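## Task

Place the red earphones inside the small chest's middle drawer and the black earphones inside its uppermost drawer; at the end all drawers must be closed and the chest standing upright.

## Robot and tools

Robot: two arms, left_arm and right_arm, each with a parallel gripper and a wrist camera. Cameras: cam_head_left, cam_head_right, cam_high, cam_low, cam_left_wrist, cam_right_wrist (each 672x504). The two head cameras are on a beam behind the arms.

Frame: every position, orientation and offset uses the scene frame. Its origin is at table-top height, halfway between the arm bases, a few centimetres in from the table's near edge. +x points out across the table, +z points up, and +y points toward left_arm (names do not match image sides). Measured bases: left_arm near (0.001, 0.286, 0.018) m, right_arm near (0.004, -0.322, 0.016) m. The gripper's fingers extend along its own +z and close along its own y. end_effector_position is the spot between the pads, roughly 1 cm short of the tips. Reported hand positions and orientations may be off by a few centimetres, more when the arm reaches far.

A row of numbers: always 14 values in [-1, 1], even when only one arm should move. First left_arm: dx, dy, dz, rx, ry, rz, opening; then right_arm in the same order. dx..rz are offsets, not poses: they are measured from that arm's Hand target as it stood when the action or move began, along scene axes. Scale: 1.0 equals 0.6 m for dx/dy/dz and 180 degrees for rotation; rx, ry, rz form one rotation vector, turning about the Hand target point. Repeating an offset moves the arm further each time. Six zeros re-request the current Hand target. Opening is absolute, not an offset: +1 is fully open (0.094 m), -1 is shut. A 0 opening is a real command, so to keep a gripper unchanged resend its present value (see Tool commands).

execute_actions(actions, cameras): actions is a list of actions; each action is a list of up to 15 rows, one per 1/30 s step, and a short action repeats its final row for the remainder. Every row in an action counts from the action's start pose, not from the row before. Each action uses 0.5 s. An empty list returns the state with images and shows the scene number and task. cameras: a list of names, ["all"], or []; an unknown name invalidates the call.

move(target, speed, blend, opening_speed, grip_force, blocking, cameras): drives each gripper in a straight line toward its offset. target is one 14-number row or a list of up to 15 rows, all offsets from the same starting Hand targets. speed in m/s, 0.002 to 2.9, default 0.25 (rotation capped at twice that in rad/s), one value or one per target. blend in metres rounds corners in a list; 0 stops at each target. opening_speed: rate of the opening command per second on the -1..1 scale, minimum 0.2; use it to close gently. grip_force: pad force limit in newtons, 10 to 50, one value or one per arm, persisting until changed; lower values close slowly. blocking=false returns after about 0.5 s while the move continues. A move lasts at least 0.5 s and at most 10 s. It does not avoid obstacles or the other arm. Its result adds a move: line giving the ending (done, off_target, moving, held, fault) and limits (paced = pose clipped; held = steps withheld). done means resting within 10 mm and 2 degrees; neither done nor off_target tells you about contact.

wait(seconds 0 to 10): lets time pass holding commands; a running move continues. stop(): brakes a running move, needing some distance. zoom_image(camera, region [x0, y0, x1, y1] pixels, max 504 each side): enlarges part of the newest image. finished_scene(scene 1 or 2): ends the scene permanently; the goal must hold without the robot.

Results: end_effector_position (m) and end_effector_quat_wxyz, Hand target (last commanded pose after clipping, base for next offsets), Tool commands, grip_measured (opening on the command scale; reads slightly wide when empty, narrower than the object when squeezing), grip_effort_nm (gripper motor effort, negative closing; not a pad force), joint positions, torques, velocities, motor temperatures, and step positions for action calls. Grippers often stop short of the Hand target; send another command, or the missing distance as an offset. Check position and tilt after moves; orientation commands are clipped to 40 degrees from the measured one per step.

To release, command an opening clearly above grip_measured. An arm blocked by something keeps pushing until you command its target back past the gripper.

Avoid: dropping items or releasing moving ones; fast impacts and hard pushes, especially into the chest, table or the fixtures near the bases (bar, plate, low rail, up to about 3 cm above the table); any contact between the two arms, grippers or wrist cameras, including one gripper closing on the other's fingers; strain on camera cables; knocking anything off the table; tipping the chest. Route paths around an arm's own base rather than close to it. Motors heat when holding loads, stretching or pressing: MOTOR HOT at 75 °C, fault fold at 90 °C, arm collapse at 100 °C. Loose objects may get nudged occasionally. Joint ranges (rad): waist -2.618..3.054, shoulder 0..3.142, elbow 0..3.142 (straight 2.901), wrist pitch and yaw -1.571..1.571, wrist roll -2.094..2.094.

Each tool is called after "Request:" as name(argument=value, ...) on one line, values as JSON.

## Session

Request:
execute_actions(actions=[])

Request:
zoom_image(camera="cam_head_right", region=[260, 220, 560, 430])

Request:
zoom_image(camera="cam_head_left", region=[230, 220, 530, 430])

Scene clock: 0.00 s.
left_arm: end_effector_position=(+0.3708, +0.2925, +0.1222) grip_measured=+1.000 grip_effort_nm=n/a end_effector_quat_wxyz=(+0.624, -0.026, +0.780, +0.043) | right_arm: end_effector_position=(+0.3911, -0.3506, +0.1383) grip_measured=+1.000 grip_effort_nm=n/a end_effector_quat_wxyz=(+0.659, +0.077, +0.747, -0.036)
Joint positions: left_arm=[-0.069 1.562 0.233 1.07 -0.148 -0.002 0.094] | right_arm=[0.005 1.584 0.264 1.193 0.143 0.073 0.094]
Joint velocities: within noise
Joint torques (N m): no reading
Motor temperatures (°C): left_arm=[26 26 29 30 24 23 25] | right_arm=[24 32 31 28 25 22 23]
Heat: left arm: 30 °C; right arm: 32 °C.
Hand target: left_arm +0.3724, +0.2926, +0.1243; +0.625, -0.026, +0.779, +0.043 | right_arm +0.3926, -0.3509, +0.1434; +0.665, +0.078, +0.742, -0.036
Tool commands: left_gripper/opening=+1.0 right_gripper/opening=+1.0

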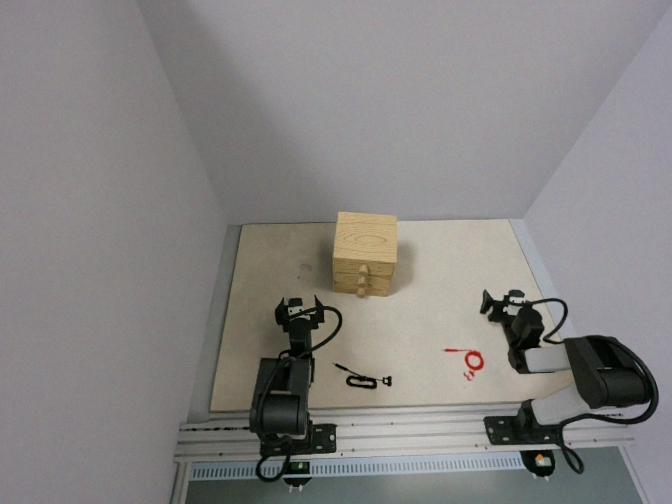

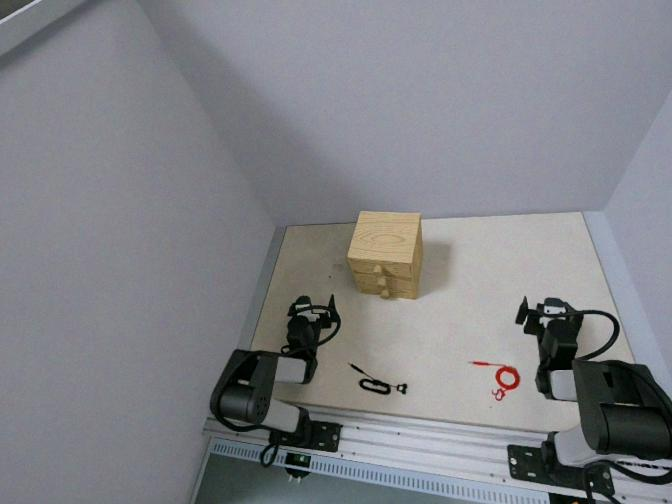

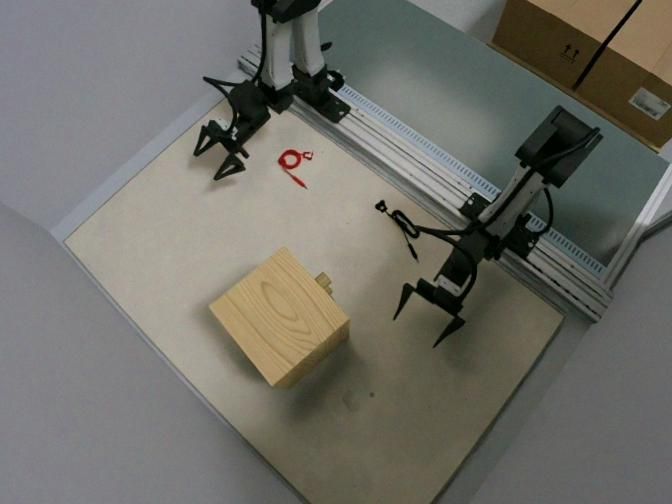

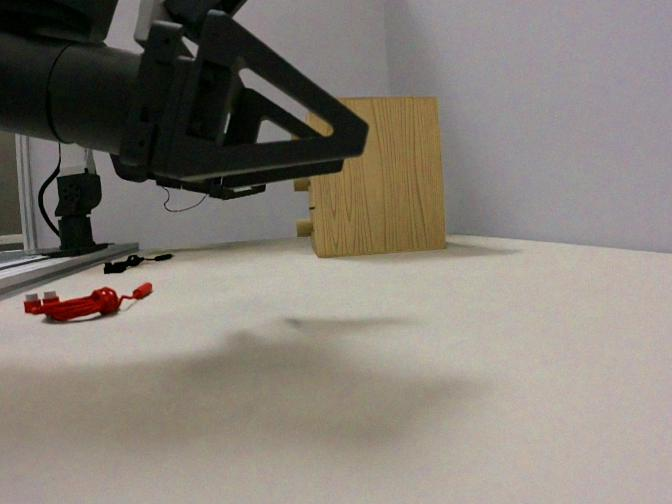

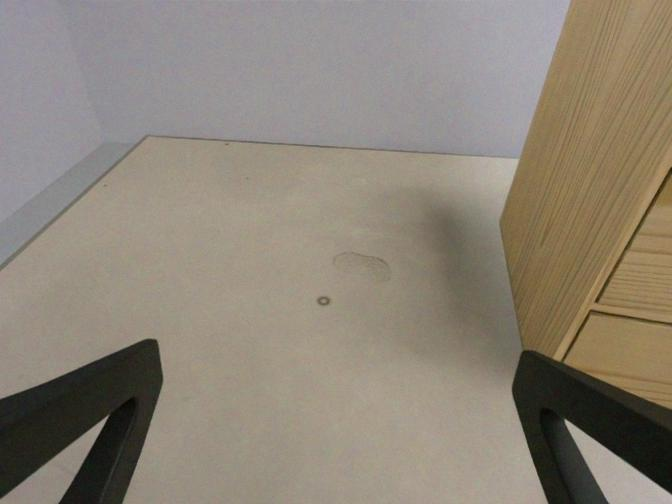

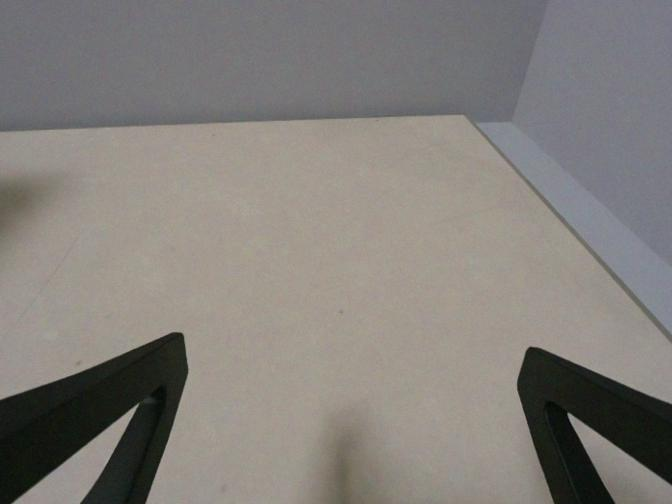

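Scaled by 1.680 from the camera's 672x504 image, which has a finer 960x720 frame.

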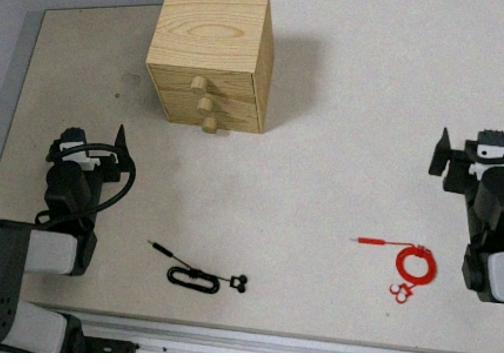

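Scaled by 1.680 from the camera's 672x504 image, which has a finer 960x720 frame.

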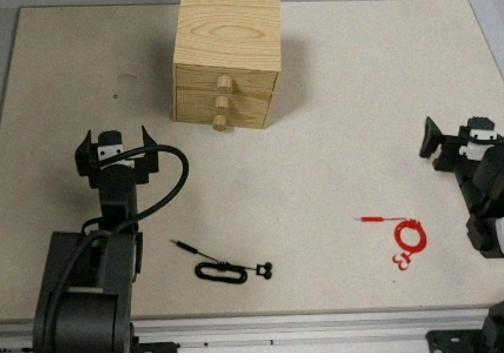

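Request:
move(target=[-0.019,-0.305,0.01,-0.010,0.042,-0.068,0.3,-0.299,0.148,0.061,-0.301,0.378,0.435,0.9], cameras=["cam_left_wrist","cam_right_wrist","cam_head_right"])

Scene clock: 52.83 s.
left_arm: end_effector_position=(+0.3547, +0.1141, +0.1249) grip_measured=+0.302 grip_effort_nm=-0.13 end_effector_quat_wxyz=(+0.568, +0.057, +0.820, -0.033) | right_arm: end_effector_position=(+0.2167, -0.2619, +0.1754) grip_measured=+0.902 grip_effort_nm=-0.07 end_effector_quat_wxyz=(+0.041, -0.656, +0.753, +0.026)
Joint positions: left_arm=[-0.669 1.53 0.474 0.609 -0.477 -0.213 0.061] | right_arm=[0.216 1.333 1.243 -1.432 -0.091 -1.233 0.089]
Joint torques (N m): left_arm=[-0.36 -3.85 9.73 2.42 -0.35 0.01] | right_arm=[0.58 -3.63 7.47 0.01 0.01 -0.14]
Motor temperatures (°C): left_arm=[26 29 32 43 24 23 25] | right_arm=[24 35 34 37 25 22 23]
Heat: left arm: 43 °C; right arm: 37 °C.
Hand target: left_arm +0.3610, +0.1096, +0.1303; +0.573, +0.050, +0.817, -0.034 | right_arm +0.2132, -0.2621, +0.1799; +0.031, -0.663, +0.748, +0.029
Off the commanded pose: left_arm 0.009 m, 1 deg | right_arm 0.006 m, 2 deg.
move: done
Images, in order (width x height): cam_head_right 672x504, cam_left_wrist 672x504, cam_right_wrist 672x504.

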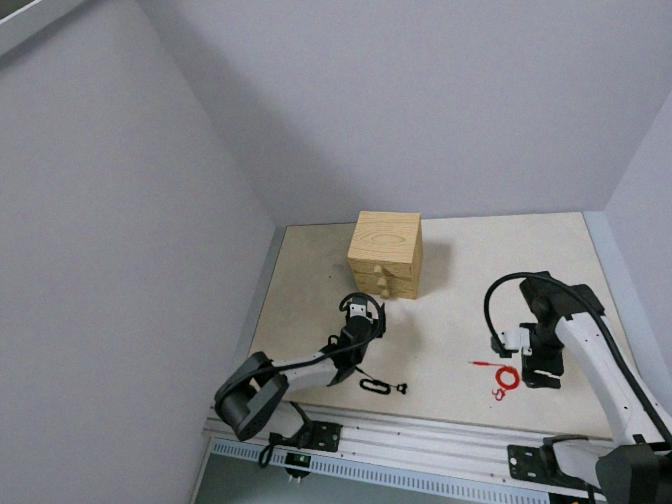

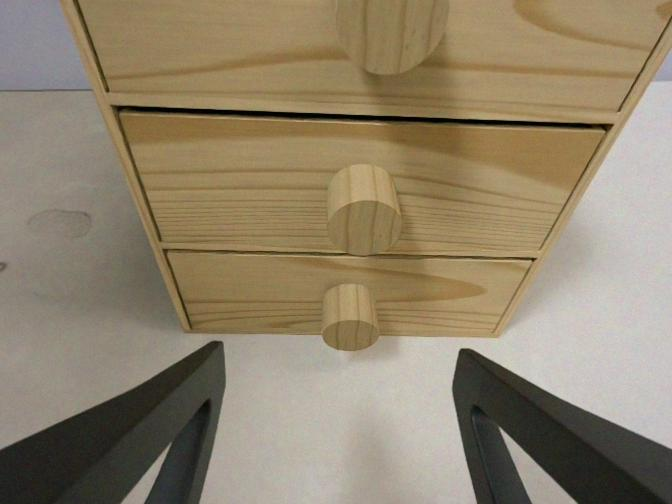

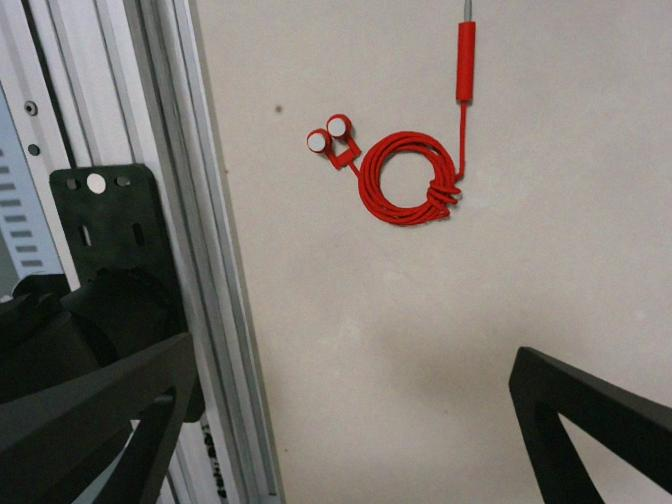

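Request:
move(target=[[0.124,-0.034,-0.014,0,0,-0.008,0.3,0.07,0.017,-0.158,0,0,0,1],[0.124,-0.034,-0.014,0,0,-0.008,-0.62,0.07,0.017,-0.158,0,0,0,1],[-0.057,-0.006,-0.014,0,0,-0.008,-0.62,0.07,0.017,-0.158,0,0,0,1]], speed=0.13, opening_speed=1.2, grip_force=[50,40], cameras=["cam_left_wrist","cam_right_wrist","cam_head_right"])

Scene clock: 86.00 s.
left_arm: end_effector_position=(+0.3289, +0.1036, +0.1148) grip_measured=-0.424 grip_effort_nm=-1.04 end_effector_quat_wxyz=(+0.563, +0.066, +0.823, -0.042) | right_arm: end_effector_position=(+0.2595, -0.2520, +0.0889) grip_measured=+0.998 grip_effort_nm=0.14 end_effector_quat_wxyz=(+0.040, -0.659, +0.751, +0.026)
Joint positions: left_arm=[-0.754 1.497 0.412 0.613 -0.526 -0.256 0.027] | right_arm=[0.223 1.516 1.055 -1.06 -0.089 -1.233 0.094]
Joint torques (N m): left_arm=[-0.51 -7.24 5.91 2.52 -0.44 0.14] | right_arm=[0.58 -5.5 4.64 0.36 -0.01 -0.07]
Motor temperatures (°C): left_arm=[26 29 35 42 24 23 25] | right_arm=[24 34 35 32 25 22 23]
Heat: left arm: 42 °C; right arm: 35 °C.
Hand target: left_arm +0.3268, +0.1060, +0.1219; +0.573, +0.060, +0.816, -0.041 | right_arm +0.2551, -0.2520, +0.0851; +0.030, -0.663, +0.748, +0.029
Off the commanded pose: left_arm 0.008 m, 1 deg | right_arm 0.006 m, 1 deg.
grip_force (N): 50, 40
move: done; target 2's new opening was sent with left_arm's hand 0.012 m and 1 deg from that target
Images, in order (width x height): cam_head_right 672x504, cam_left_wrist 672x504, cam_right_wrist 672x504.

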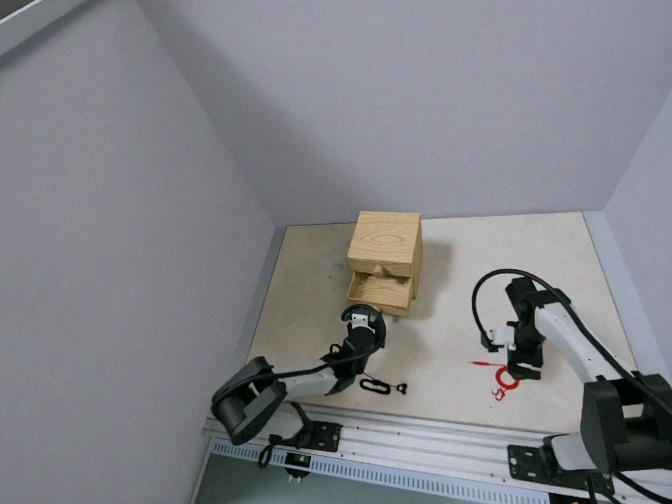

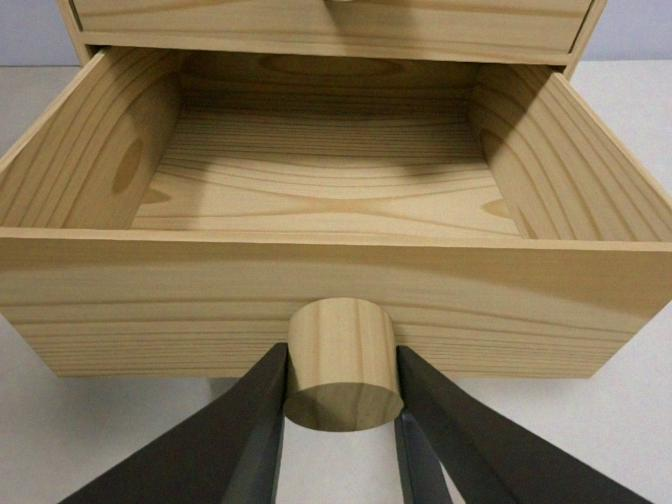

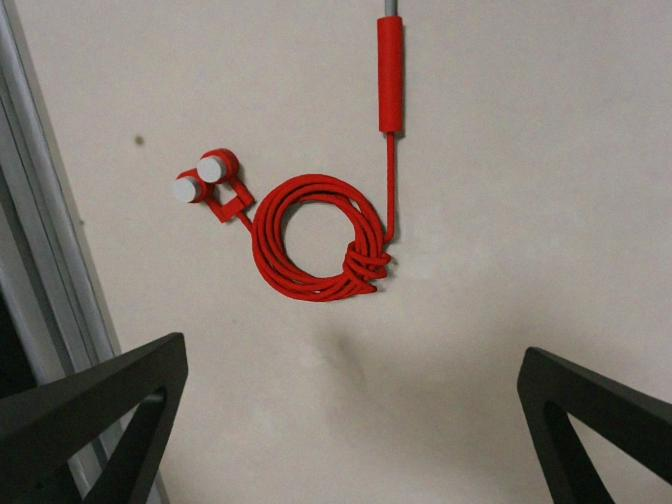

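Request:
move(target=[[0,0,0,0,0,0,0.3,-0.009,0.015,-0.123,0,0,0,1],[-0.165,0.025,0,0,0,0,0.3,-0.009,0.015,-0.123,0,0,0,-0.95],[-0.165,0.025,0,0,0,0,0.3,-0.009,0.015,0.28,0,0,0,-0.95],[-0.165,0.025,0,0,0,0,0.3,0.22,0.5,0.308,0.193,-0.024,0,-0.95]], speed=[0.12,0.15,0.2,0.25], opening_speed=1.2, blend=[0,0,0.02,0], cameras=["cam_right_wrist","cam_head_right","cam_head_left","cam_left_wrist"])

Scene clock: 129.73 s.
left_arm: end_effector_position=(+0.2279, +0.1204, +0.1172) grip_measured=+0.298 grip_effort_nm=0.12 end_effector_quat_wxyz=(+0.567, +0.070, +0.820, -0.038) | right_arm: end_effector_position=(+0.3915, +0.0475, +0.2706) grip_measured=-0.813 grip_effort_nm=-0.81 end_effector_quat_wxyz=(+0.271, -0.623, +0.701, +0.217)
Joint positions: left_arm=[-1.117 1.046 0.217 0.211 -0.843 -0.478 0.061] | right_arm=[0.625 2.385 2.825 -1.462 -0.485 -0.708 0.009]
Joint torques (N m): left_arm=[-0.47 -2.81 7.97 2.09 -0.56 -0.04] | right_arm=[0.16 -11.66 7.02 1.15 -0.38 0.05]
Heat: left arm: 41 °C; right arm: 36 °C.
Hand target: left_arm +0.2278, +0.1210, +0.1219; +0.573, +0.060, +0.816, -0.041 | right_arm +0.3871, +0.0481, +0.2699; +0.255, -0.624, +0.703, +0.226
Off the commanded pose: left_arm 0.005 m, 1 deg | right_arm 0.004 m, 2 deg.
grip_force (N): 50, 40
move: done
Images, in order (width x height): cam_head_left 672x504, cam_head_right 672x504, cam_left_wrist 672x504, cam_right_wrist 672x504.

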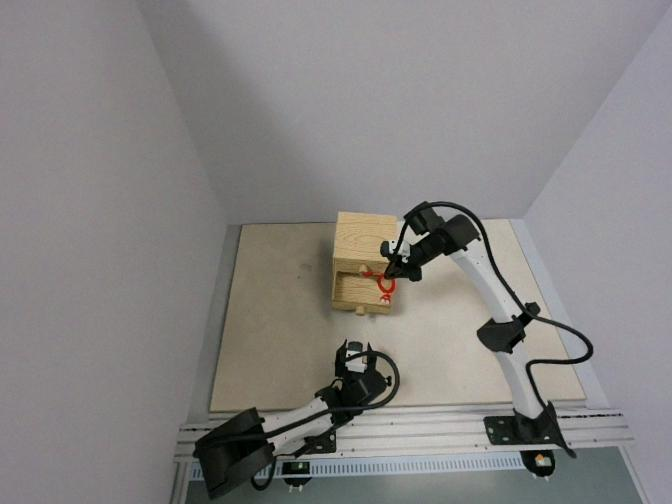

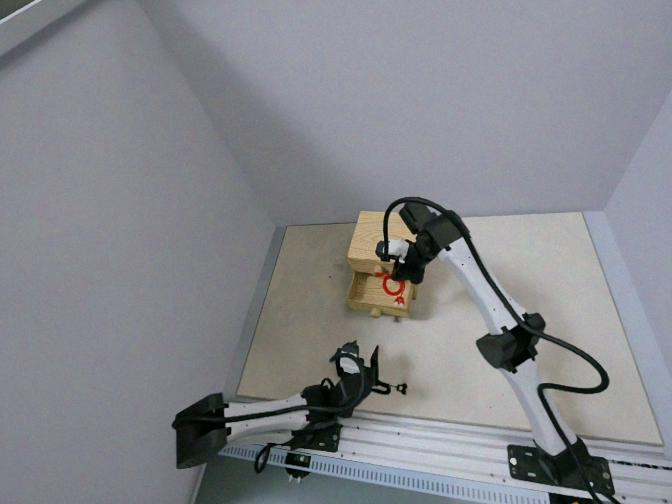

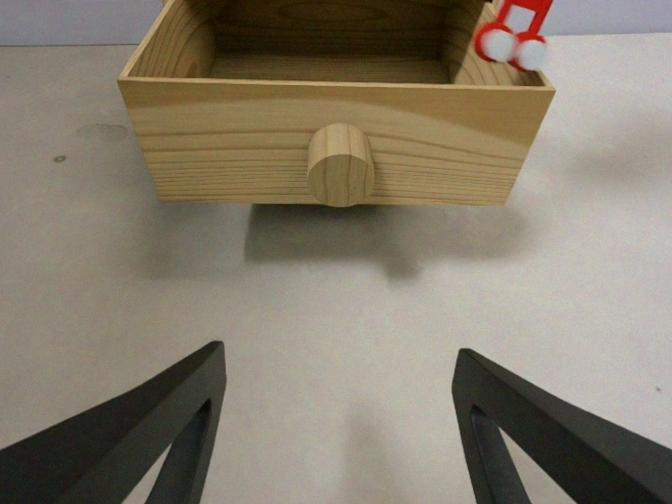

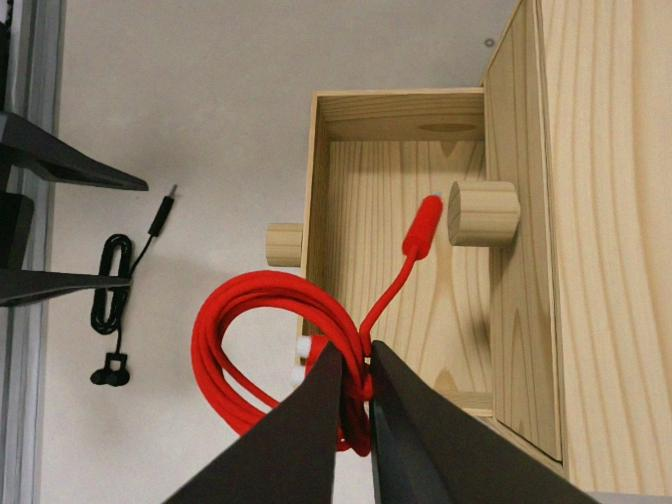

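Request:
move(target=[[0.165,-0.025,0,0,0,0,0.3,0,-0.08,0.03,0,0,0,-0.95],[0.165,-0.025,0,0,0,0,-0.62,0,-0.08,0.03,0,0,0,-0.95],[0.112,-0.017,0,0,0,0,-0.62,0,-0.08,0.03,0,0,0,-0.95],[0.112,-0.017,0,0,0,0,0.3,0,-0.08,0.03,0,0,0,-0.95],[0,0,0,0,0,0,0.3,0,0.01,-0.04,0,0,0,-0.95]], speed=[0.2,0.2,0.12,0.12,0.2], opening_speed=1.2, cameras=["cam_right_wrist","cam_head_right","cam_left_wrist"])

Scene clock: 146.83 s.
left_arm: end_effector_position=(+0.2280, +0.1201, +0.1177) grip_measured=+0.298 grip_effort_nm=0.11 end_effector_quat_wxyz=(+0.568, +0.070, +0.819, -0.038) | right_arm: end_effector_position=(+0.3898, +0.0586, +0.2264) grip_measured=-0.813 grip_effort_nm=-0.81 end_effector_quat_wxyz=(+0.238, -0.627, +0.705, +0.228)
Joint positions: left_arm=[-1.117 1.046 0.218 0.211 -0.843 -0.478 0.061] | right_arm=[0.641 2.331 2.546 -1.304 -0.498 -0.707 0.009]
Joint torques (N m): left_arm=[-0.47 -2.81 7.87 2.1 -0.56 -0.05] | right_arm=[-0.17 -16.44 4.77 1.37 -0.22 0.05]
Motor temperatures (°C): left_arm=[26 29 35 42 24 23 26] | right_arm=[24 46 36 31 25 22 24]
Heat: left arm: 42 °C; right arm: 46 °C.
Hand target: left_arm +0.2278, +0.1210, +0.1219; +0.573, +0.060, +0.816, -0.041 | right_arm +0.3870, +0.0542, +0.2459; +0.255, -0.624, +0.703, +0.226
Off the commanded pose: left_arm 0.004 m, 1 deg | right_arm 0.020 m, 2 deg.
grip_force (N): 50, 40
move: off_target (right_arm); target 2's new opening was sent with left_arm's hand 0.014 m and 1 deg from that target
Images, in order (width x height): cam_head_right 672x504, cam_left_wrist 672x504, cam_right_wrist 672x504.

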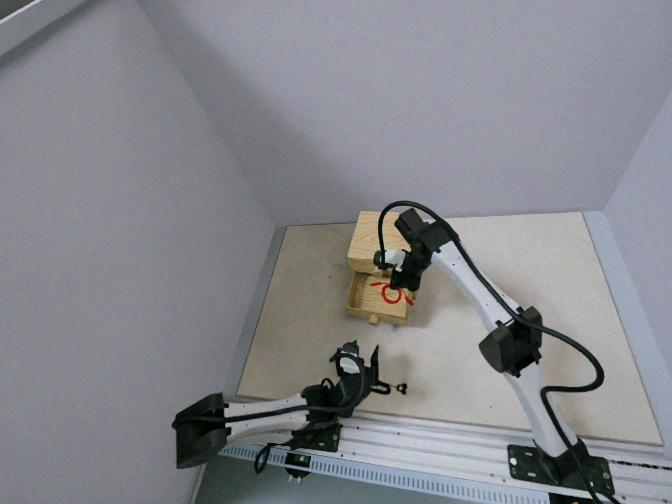

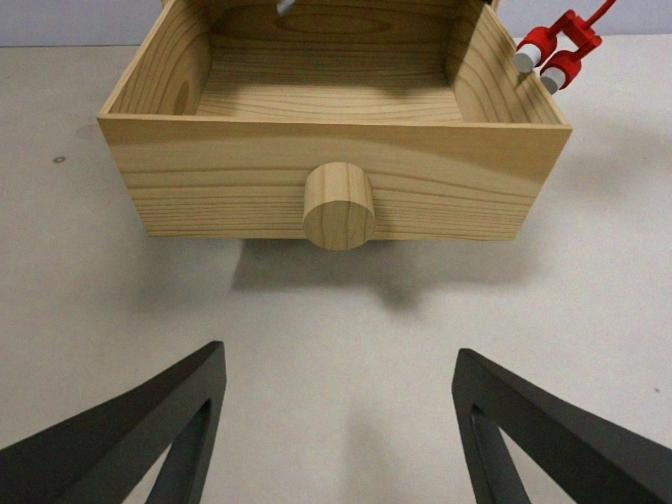

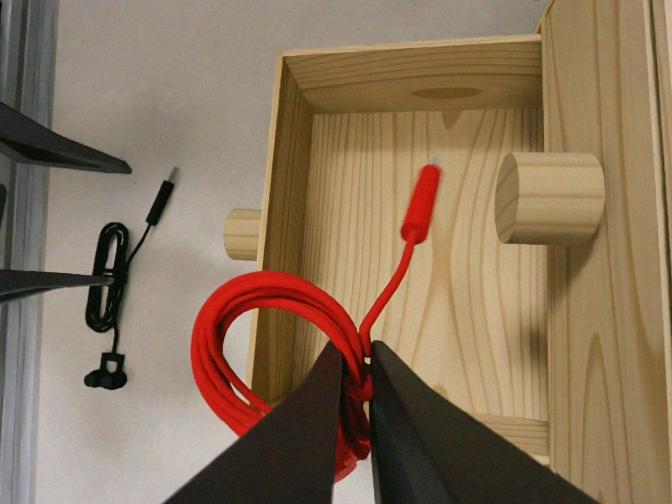

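Request:
move(target=[[0,0,0,0,0,0,0.3,0.007,0.056,0,0,0,0,-0.95],[0,0,0,0,0,0,0.3,0.007,0.056,-0.07,0,0,0,-0.95]], speed=0.13, blend=[0.02,0], cameras=["cam_right_wrist","cam_left_wrist","cam_head_right"])

Scene clock: 157.90 s.
left_arm: end_effector_position=(+0.2280, +0.1201, +0.1177) grip_measured=+0.298 grip_effort_nm=0.12 end_effector_quat_wxyz=(+0.567, +0.070, +0.820, -0.038) | right_arm: end_effector_position=(+0.3927, +0.0892, +0.1846) grip_measured=-0.813 grip_effort_nm=-0.81 end_effector_quat_wxyz=(+0.238, -0.627, +0.707, +0.227)
Joint positions: left_arm=[-1.117 1.046 0.218 0.211 -0.843 -0.478 0.061] | right_arm=[0.691 2.355 2.41 -1.121 -0.47 -0.656 0.009]
Joint torques (N m): left_arm=[-0.49 -2.84 7.87 2.09 -0.56 -0.04] | right_arm=[0.05 -16.44 5.6 1.44 -0.22 0.07]
Motor temperatures (°C): left_arm=[26 29 35 42 24 23 26] | right_arm=[24 57 35 31 25 22 24]
Heat: left arm: 42 °C; right arm: 57 °C.
Hand target: left_arm +0.2278, +0.1210, +0.1220; +0.573, +0.060, +0.816, -0.041 | right_arm +0.3913, +0.0876, +0.2039; +0.255, -0.624, +0.703, +0.226
Off the commanded pose: left_arm 0.004 m, 1 deg | right_arm 0.019 m, 2 deg.
grip_force (N): 50, 40
move: off_target (right_arm); blend cut to 0.0169 m at target 1
Images, in order (width x height): cam_head_right 672x504, cam_left_wrist 672x504, cam_right_wrist 672x504.

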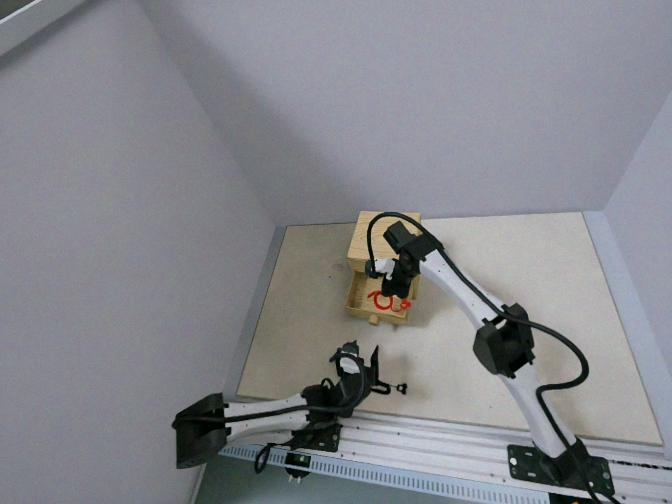

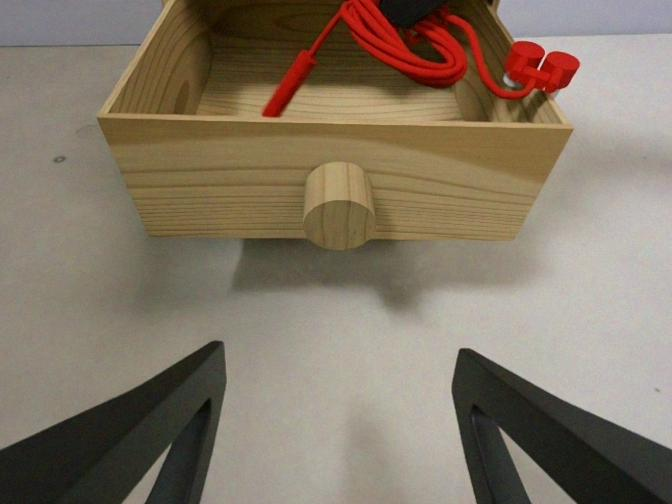

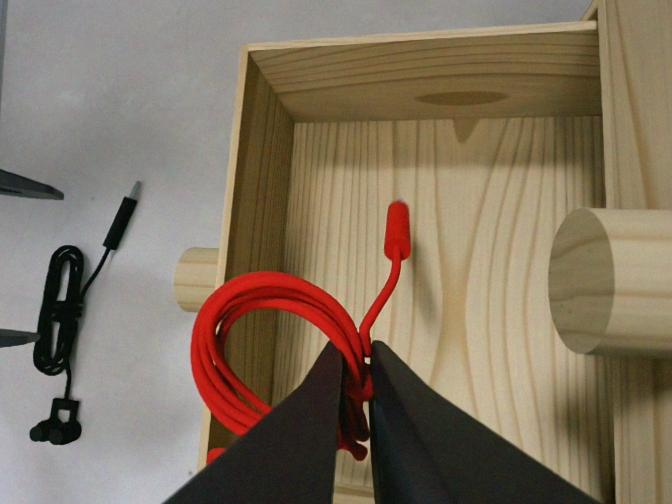

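Request:
move(target=[[0,0,0,0,0,0,0.3,0.02,0.06,0.01,0,0,0,-0.95],[0,0,0,0,0,0,0.3,0.02,0.06,-0.038,0,0,0,-0.95]], speed=0.13, cameras=["cam_right_wrist","cam_left_wrist"])

Scene clock: 165.93 s.
left_arm: end_effector_position=(+0.2280, +0.1201, +0.1177) grip_measured=+0.298 grip_effort_nm=0.12 end_effector_quat_wxyz=(+0.567, +0.070, +0.820, -0.038) | right_arm: end_effector_position=(+0.4032, +0.1220, +0.1881) grip_measured=-0.814 grip_effort_nm=-0.81 end_effector_quat_wxyz=(+0.257, -0.620, +0.706, +0.226)
Joint positions: left_arm=[-1.117 1.046 0.218 0.211 -0.843 -0.478 0.061] | right_arm=[0.729 2.574 2.812 -1.242 -0.445 -0.598 0.009]
Joint torques (N m): left_arm=[-0.5 -2.82 7.87 2.09 -0.56 -0.04] | right_arm=[0.18 -13.59 4.88 1.62 -0.23 -0.13]
Motor temperatures (°C): left_arm=[26 29 35 41 24 23 26] | right_arm=[24 59 36 32 25 22 24]
Heat: left arm: 41 °C; right arm: 59 °C.
Hand target: left_arm +0.2278, +0.1210, +0.1220; +0.573, +0.060, +0.816, -0.041 | right_arm +0.4033, +0.1236, +0.1810; +0.255, -0.624, +0.703, +0.226
Off the commanded pose: left_arm 0.004 m, 1 deg | right_arm 0.007 m, 1 deg.
elbow stopped short (right arm): the move would have taken joint 3 (elbow) straighter than the controller allows.
grip_force (N): 50, 40
move: done
Images, in order (width x height): cam_left_wrist 672x504, cam_right_wrist 672x504.

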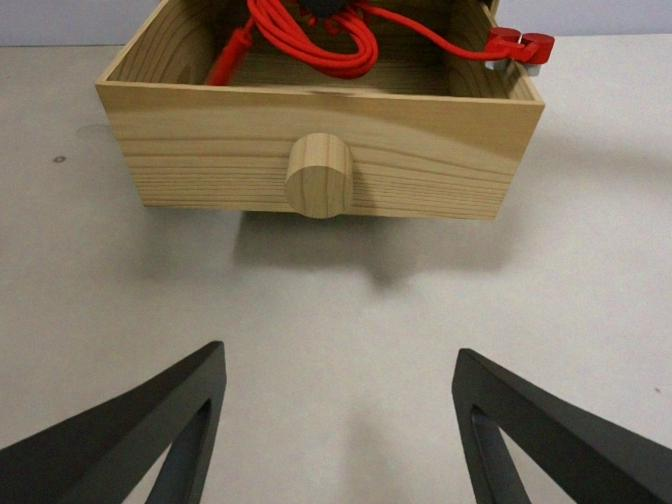

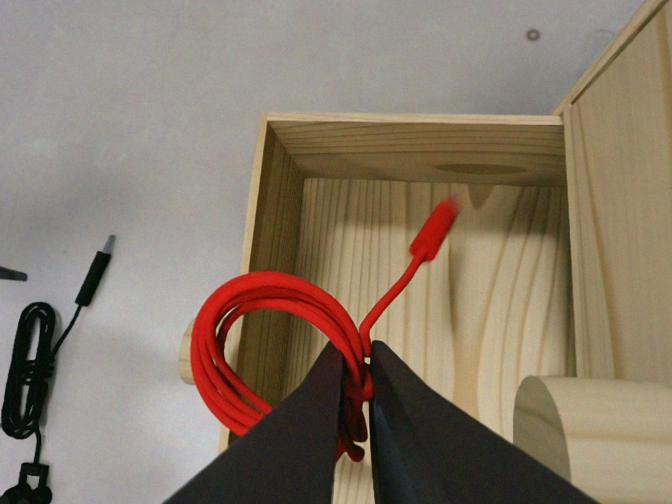

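Request:
move(target=[[0,0,0,0,0,0,0.3,-0.01,-0.03,0.11,0,0,0,-0.95],[0,0,0,0,0,0,0.3,0,0.03,0.13,0,0,0,-0.95],[0,0,0,0,0,0,0.3,0,0.03,0,0,0,0,-0.95]], speed=0.15, blend=[0.01,0.01,0], cameras=["cam_right_wrist","cam_left_wrist","cam_head_right"])

Scene clock: 173.97 s.
left_arm: end_effector_position=(+0.2280, +0.1201, +0.1177) grip_measured=+0.298 grip_effort_nm=0.12 end_effector_quat_wxyz=(+0.567, +0.070, +0.820, -0.038) | right_arm: end_effector_position=(+0.4030, +0.1336, +0.1703) grip_measured=-0.816 grip_effort_nm=-0.81 end_effector_quat_wxyz=(+0.250, -0.612, +0.717, +0.221)
Joint positions: left_arm=[-1.117 1.046 0.218 0.211 -0.843 -0.478 0.061] | right_arm=[0.752 2.623 2.842 -1.226 -0.418 -0.558 0.009]
Joint torques (N m): left_arm=[-0.49 -2.81 7.88 2.09 -0.56 -0.04] | right_arm=[0.57 -14.54 7.66 1.72 -0.34 -0.15]
Motor temperatures (°C): left_arm=[26 28 35 41 25 23 26] | right_arm=[24 60 36 32 25 22 24]
Heat: left arm: 41 °C; right arm: 60 °C.
Hand target: left_arm +0.2278, +0.1210, +0.1220; +0.573, +0.060, +0.816, -0.041 | right_arm +0.4033, +0.1417, +0.1810; +0.254, -0.624, +0.703, +0.226
Off the commanded pose: left_arm 0.004 m, 1 deg | right_arm 0.013 m, 2 deg.
elbow stopped short (right arm): the move would have taken joint 3 (elbow) straighter than the controller allows.
grip_force (N): 50, 40
move: off_target (right_arm)
Images, in order (width x height): cam_head_right 672x504, cam_left_wrist 672x504, cam_right_wrist 672x504.

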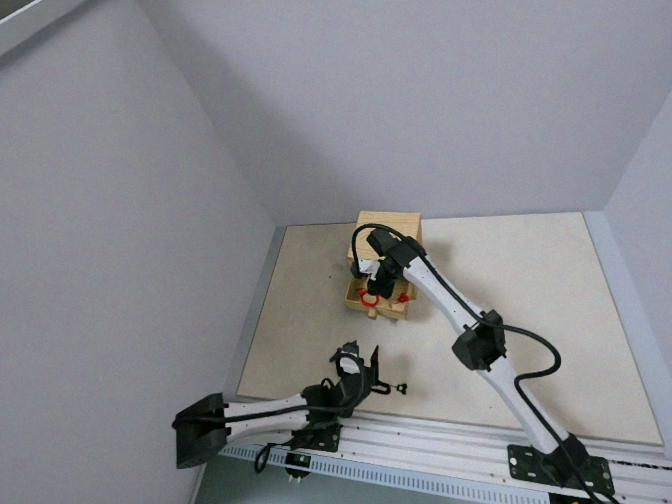

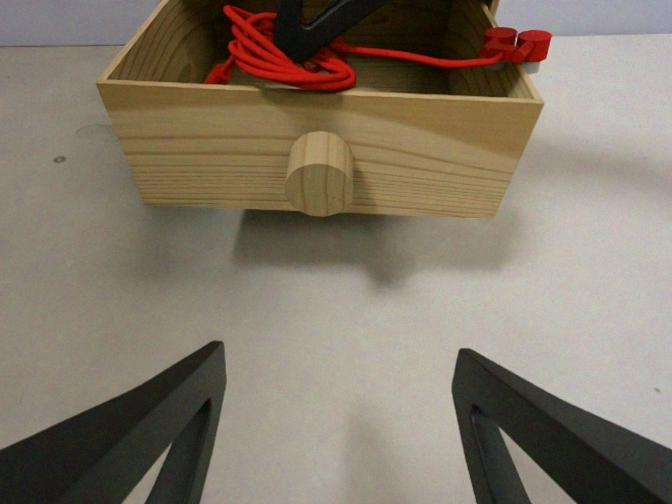

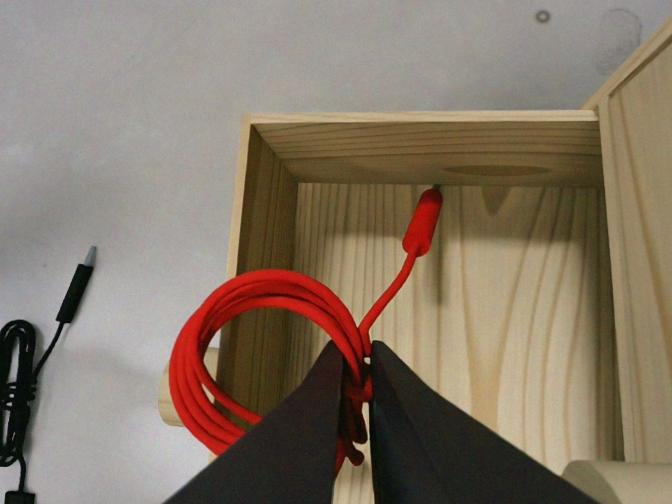

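Request:
move(target=[[0,0,0,0,0,0,0.3,0,-0.02,-0.01,0,0,0,-0.95],[0,0,0,0,0,0,0.3,0,-0.02,-0.01,0,0,0,-0.3],[0,0,0,0,0,0,0.3,-0.01,-0.02,0.15,0,0,0,-0.3],[0,0,0,0,0,0,0.3,-0.05,-0.28,0.15,0,0,0,-0.3]], speed=0.2, blend=[0,0,0.02,0], cameras=["cam_right_wrist","cam_left_wrist","cam_head_right"])

Scene clock: 192.27 s.
left_arm: end_effector_position=(+0.2280, +0.1201, +0.1177) grip_measured=+0.298 grip_effort_nm=0.11 end_effector_quat_wxyz=(+0.567, +0.070, +0.820, -0.038) | right_arm: end_effector_position=(+0.3800, -0.0255, +0.2576) grip_measured=-0.302 grip_effort_nm=0.14 end_effector_quat_wxyz=(+0.241, -0.620, +0.712, +0.223)
Joint positions: left_arm=[-1.117 1.046 0.218 0.211 -0.843 -0.478 0.061] | right_arm=[0.493 2.077 2.262 -1.338 -0.548 -0.839 0.033]
Joint torques (N m): left_arm=[-0.49 -2.82 7.87 2.09 -0.56 -0.04] | right_arm=[0.08 -13.86 4.63 1.22 -0.41 -0.11]
Motor temperatures (°C): left_arm=[26 28 36 41 25 23 26] | right_arm=[24 68 36 33 25 22 24]
Heat: left arm: 41 °C; right arm: 68 °C.
Hand target: left_arm +0.2278, +0.1210, +0.1220; +0.573, +0.060, +0.816, -0.041 | right_arm +0.3734, -0.0264, +0.2710; +0.255, -0.624, +0.703, +0.226
Off the commanded pose: left_arm 0.004 m, 1 deg | right_arm 0.015 m, 2 deg.
elbow stopped short (right arm): the move would have taken joint 3 (elbow) straighter than the controller allows.
grip_force (N): 50, 40
move: off_target (right_arm)
Images, in order (width x height): cam_head_right 672x504, cam_left_wrist 672x504, cam_right_wrist 672x504.

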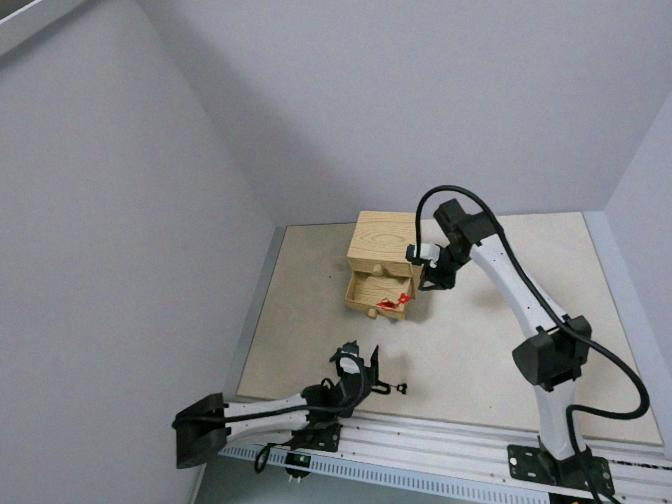

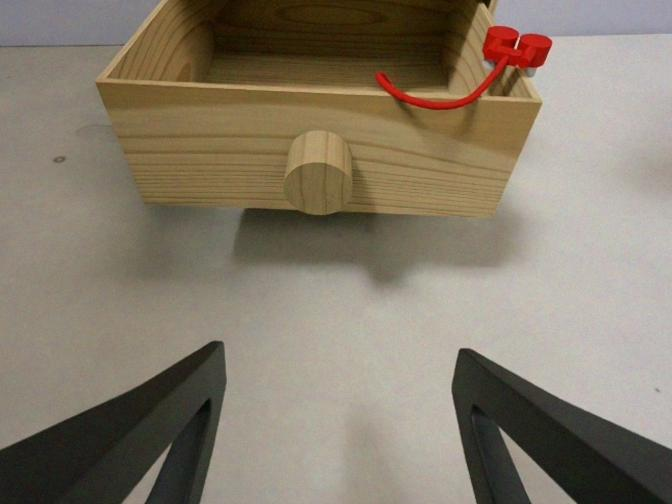

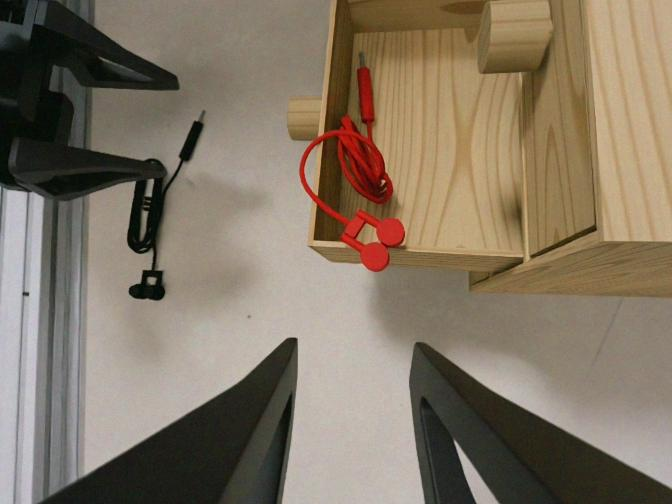

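Request:
move(target=[0.16,-0.143,0.13,0.025,0.165,0,0.3,-0.25,-0.37,0,0,0,0,-0.3], cameras=["cam_left_wrist","cam_head_right"])

Scene clock: 220.73 s.
left_arm: end_effector_position=(+0.3163, +0.0378, +0.1943) grip_measured=+0.298 grip_effort_nm=0.12 end_effector_quat_wxyz=(+0.338, +0.082, +0.937, -0.019) | right_arm: end_effector_position=(+0.2395, -0.2511, +0.2756) grip_measured=-0.302 grip_effort_nm=0.14 end_effector_quat_wxyz=(+0.325, -0.606, +0.714, +0.132)
Joint positions: left_arm=[-0.837 1.595 1.314 -0.744 -0.385 -0.538 0.061] | right_arm=[-0.163 1.237 1.407 -1.483 -0.683 -1.496 0.033]
Joint torques (N m): left_arm=[0.79 -5.42 11.4 1.68 -0.32 -0.04] | right_arm=[-0.42 -3.51 4.45 0.05 -0.51 -0.15]
Motor temperatures (°C): left_arm=[26 28 36 42 25 23 25] | right_arm=[24 64 36 32 25 22 24]
Heat: left arm: 42 °C; right arm: 64 °C.
Hand target: left_arm +0.3238, +0.0352, +0.1999; +0.342, +0.070, +0.937, -0.024 | right_arm +0.2233, -0.2484, +0.2711; +0.255, -0.624, +0.703, +0.226
Off the commanded pose: left_arm 0.010 m, 2 deg | right_arm 0.017 m, 14 deg.
joint sent to its limit (right arm) — joint 4 (wrist pitch), lower limit. The joint targets are off in orientation, not in position.
grip_force (N): 50, 40
move: off_target (right_arm)
Images, in order (width x height): cam_head_right 672x504, cam_left_wrist 672x504.

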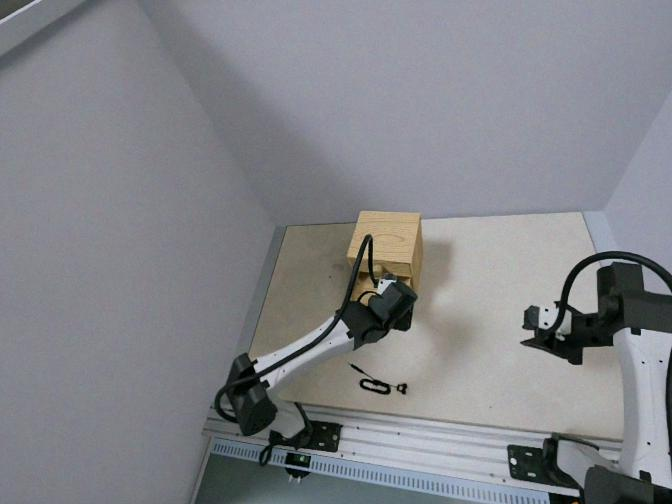

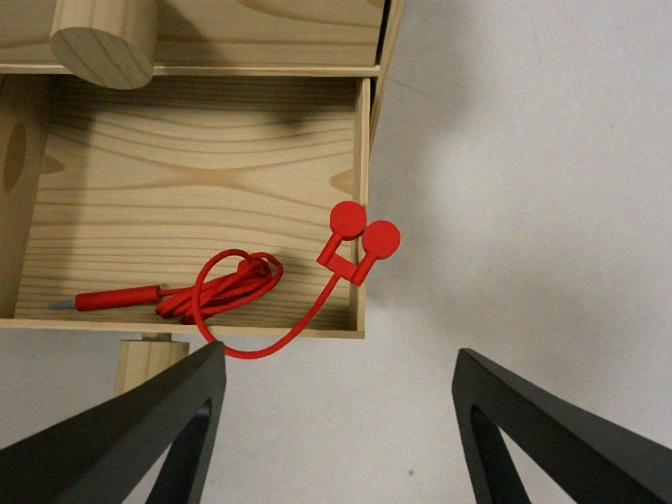

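Request:
move(target=[[0.085,-0.032,0,0,0,0,0.3,0,0,0,0,0,0,-0.3],[0.085,-0.032,-0.07,0,0,0,0.3,0,0,0,0,0,0,-0.3],[0.085,-0.032,-0.07,0,0,0,-0.95,0,0,0,0,0,0,-0.3],[0.085,-0.02,0.05,0,0,0,-0.95,0,0,0,0,0,0,-0.3],[0.143,0.035,0.03,0,0,0,-0.95,0,0,0,0,0,0,-0.3],[0.143,0.035,-0.08,0,0,0,-0.95,0,0,0,0,0,0,-0.3]], speed=0.15, opening_speed=1.2, blend=[0.005,0,0,0.01,0.01,0], cameras=["cam_left_wrist","cam_head_right"])

Scene clock: 245.90 s.
left_arm: end_effector_position=(+0.4094, +0.0568, +0.1648) grip_measured=-0.948 grip_effort_nm=-0.13 end_effector_quat_wxyz=(+0.349, +0.062, +0.935, -0.030) | right_arm: end_effector_position=(+0.2395, -0.2511, +0.2756) grip_measured=-0.302 grip_effort_nm=0.14 end_effector_quat_wxyz=(+0.325, -0.606, +0.714, +0.131)
Joint positions: left_arm=[-0.623 1.796 1.385 -0.528 -0.273 -0.385 0.002] | right_arm=[-0.163 1.237 1.407 -1.483 -0.683 -1.496 0.033]
Joint torques (N m): left_arm=[-0.14 -7.36 6.98 2.12 -0.25 0.25] | right_arm=[-0.39 -3.51 4.45 0.04 -0.5 -0.14]
Motor temperatures (°C): left_arm=[26 30 42 42 24 23 25] | right_arm=[24 52 35 31 26 22 24]
Heat: left arm: 42 °C; right arm: 52 °C.
Hand target: left_arm +0.4096, +0.0561, +0.1519; +0.342, +0.070, +0.937, -0.024 | right_arm +0.2233, -0.2484, +0.2711; +0.255, -0.624, +0.703, +0.226
Off the commanded pose: left_arm 0.013 m, 1 deg | right_arm 0.017 m, 14 deg.
joint sent to its limit (right arm) — joint 4 (wrist pitch), lower limit. The joint targets are off in orientation, not in position.
grip_force (N): 50, 40
move: off_target (left_arm, right_arm); target 3's new opening was sent with left_arm's hand 0.012 m and 1 deg from that target
Images, in order (width x height): cam_head_right 672x504, cam_left_wrist 672x504.

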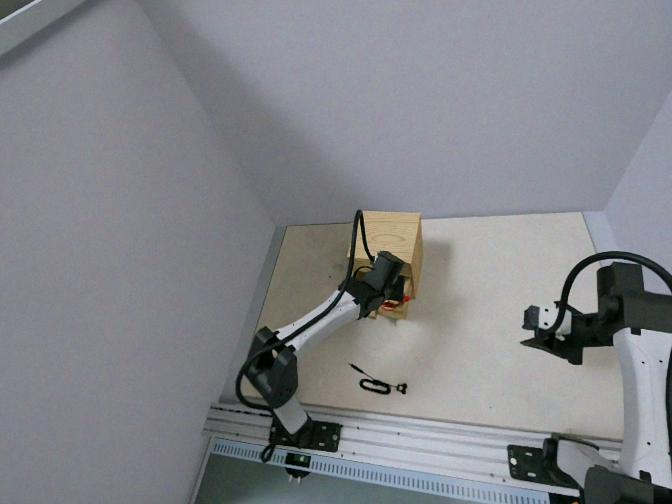

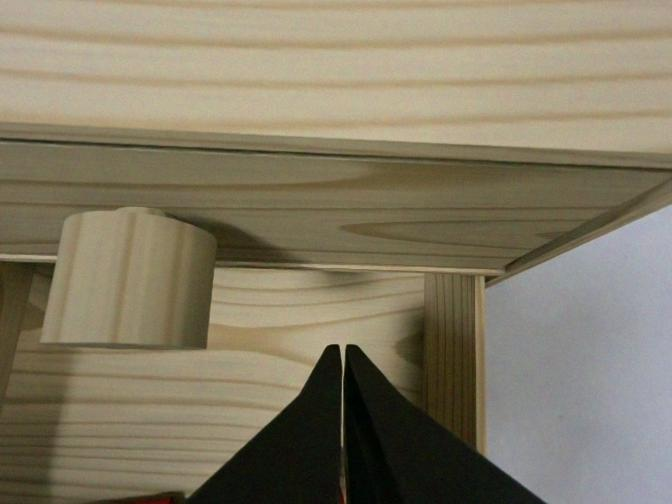

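Request:
move(target=[[0,0,0.1,0,0,0,-0.95,0,0,0,0,0,0,-0.3],[-0.123,-0.035,0.1,0,0,0,0.3,0,0,0,0,0,0,-0.3]], blend=[0.01,0], cameras=["cam_left_wrist"])

Scene clock: 258.77 s.
left_arm: end_effector_position=(+0.3372, +0.0256, +0.2096) grip_measured=+0.298 grip_effort_nm=0.12 end_effector_quat_wxyz=(+0.337, +0.082, +0.937, -0.030) | right_arm: end_effector_position=(+0.2395, -0.2511, +0.2756) grip_measured=-0.302 grip_effort_nm=0.14 end_effector_quat_wxyz=(+0.325, -0.606, +0.714, +0.131)
Joint positions: left_arm=[-0.807 1.671 1.45 -0.783 -0.352 -0.514 0.061] | right_arm=[-0.163 1.237 1.407 -1.483 -0.683 -1.496 0.033]
Joint torques (N m): left_arm=[0.51 -10.1 6.54 1.71 -0.5 -0.04] | right_arm=[-0.39 -3.52 4.44 0.05 -0.5 -0.14]
Heat: left arm: 42 °C; right arm: 48 °C.
Hand target: left_arm +0.3358, +0.0351, +0.2119; +0.342, +0.070, +0.937, -0.024 | right_arm +0.2233, -0.2484, +0.2711; +0.255, -0.624, +0.703, +0.226
Off the commanded pose: left_arm 0.010 m, 2 deg | right_arm 0.017 m, 14 deg.
joint sent to its limit (right arm) — joint 4 (wrist pitch), lower limit. The joint targets are off in orientation, not in position.
grip_force (N): 50, 40
move: off_target (right_arm)
Images, in order (width x height): cam_left_wrist 672x504.

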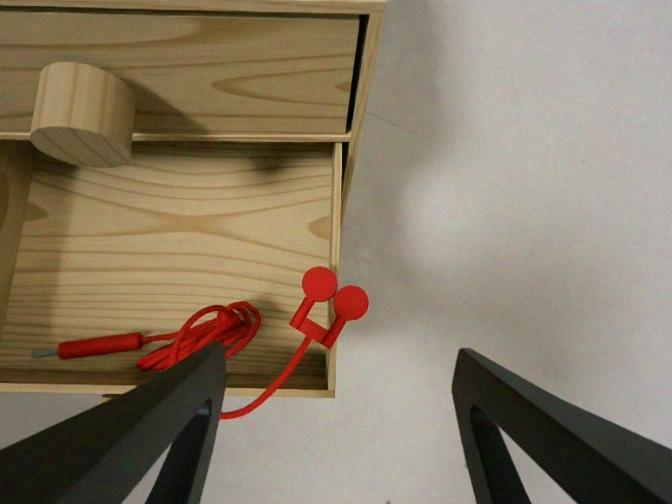

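Request:
move(target=[[0.06,-0.008,0,0,0,0,0.3,0,0,0,0,0,0,-0.3],[0.06,-0.008,-0.128,0,0,0,0.3,0,0,0,0,0,0,-0.3],[0.06,-0.008,-0.128,0,0,0,-0.95,0,0,0,0,0,0,-0.3]], speed=0.15, opening_speed=1.2, blend=[0.005,0,0], cameras=["cam_left_wrist"])

Scene clock: 273.63 s.
left_arm: end_effector_position=(+0.3711, +0.0223, +0.1471) grip_measured=-0.422 grip_effort_nm=-1.04 end_effector_quat_wxyz=(+0.348, +0.068, +0.934, -0.046) | right_arm: end_effector_position=(+0.2395, -0.2511, +0.2756) grip_measured=-0.302 grip_effort_nm=0.14 end_effector_quat_wxyz=(+0.325, -0.606, +0.714, +0.131)
Joint positions: left_arm=[-0.749 1.766 1.285 -0.473 -0.315 -0.489 0.027] | right_arm=[-0.163 1.237 1.407 -1.483 -0.683 -1.496 0.033]
Joint torques (N m): left_arm=[0.36 -7.25 7.1 1.81 -0.53 0.26] | right_arm=[-0.39 -3.51 4.42 0.05 -0.5 -0.14]
Motor temperatures (°C): left_arm=[26 32 39 42 24 23 25] | right_arm=[24 44 34 30 26 22 23]
Heat: left arm: 42 °C; right arm: 44 °C.
Hand target: left_arm +0.3719, +0.0303, +0.1352; +0.342, +0.070, +0.937, -0.024 | right_arm +0.2233, -0.2484, +0.2711; +0.255, -0.624, +0.703, +0.226
Off the commanded pose: left_arm 0.014 m, 3 deg | right_arm 0.017 m, 14 deg.
joint sent to its limit (right arm) — joint 4 (wrist pitch), lower limit. The joint targets are off in orientation, not in position.
grip_force (N): 50, 40
move: off_target (left_arm, right_arm)
Images, in order (width x height): cam_left_wrist 672x504.

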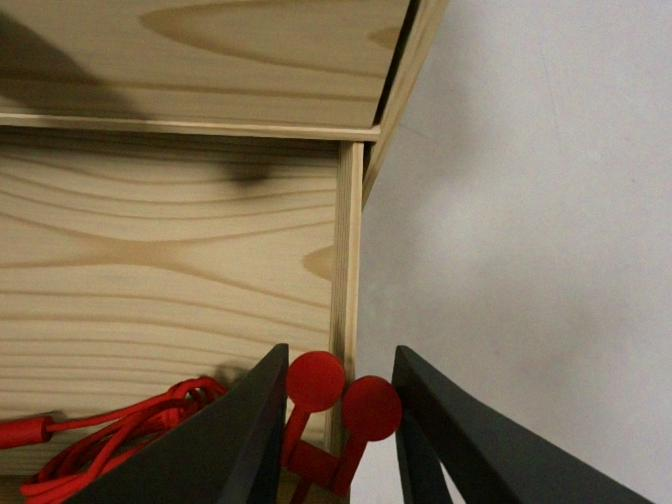

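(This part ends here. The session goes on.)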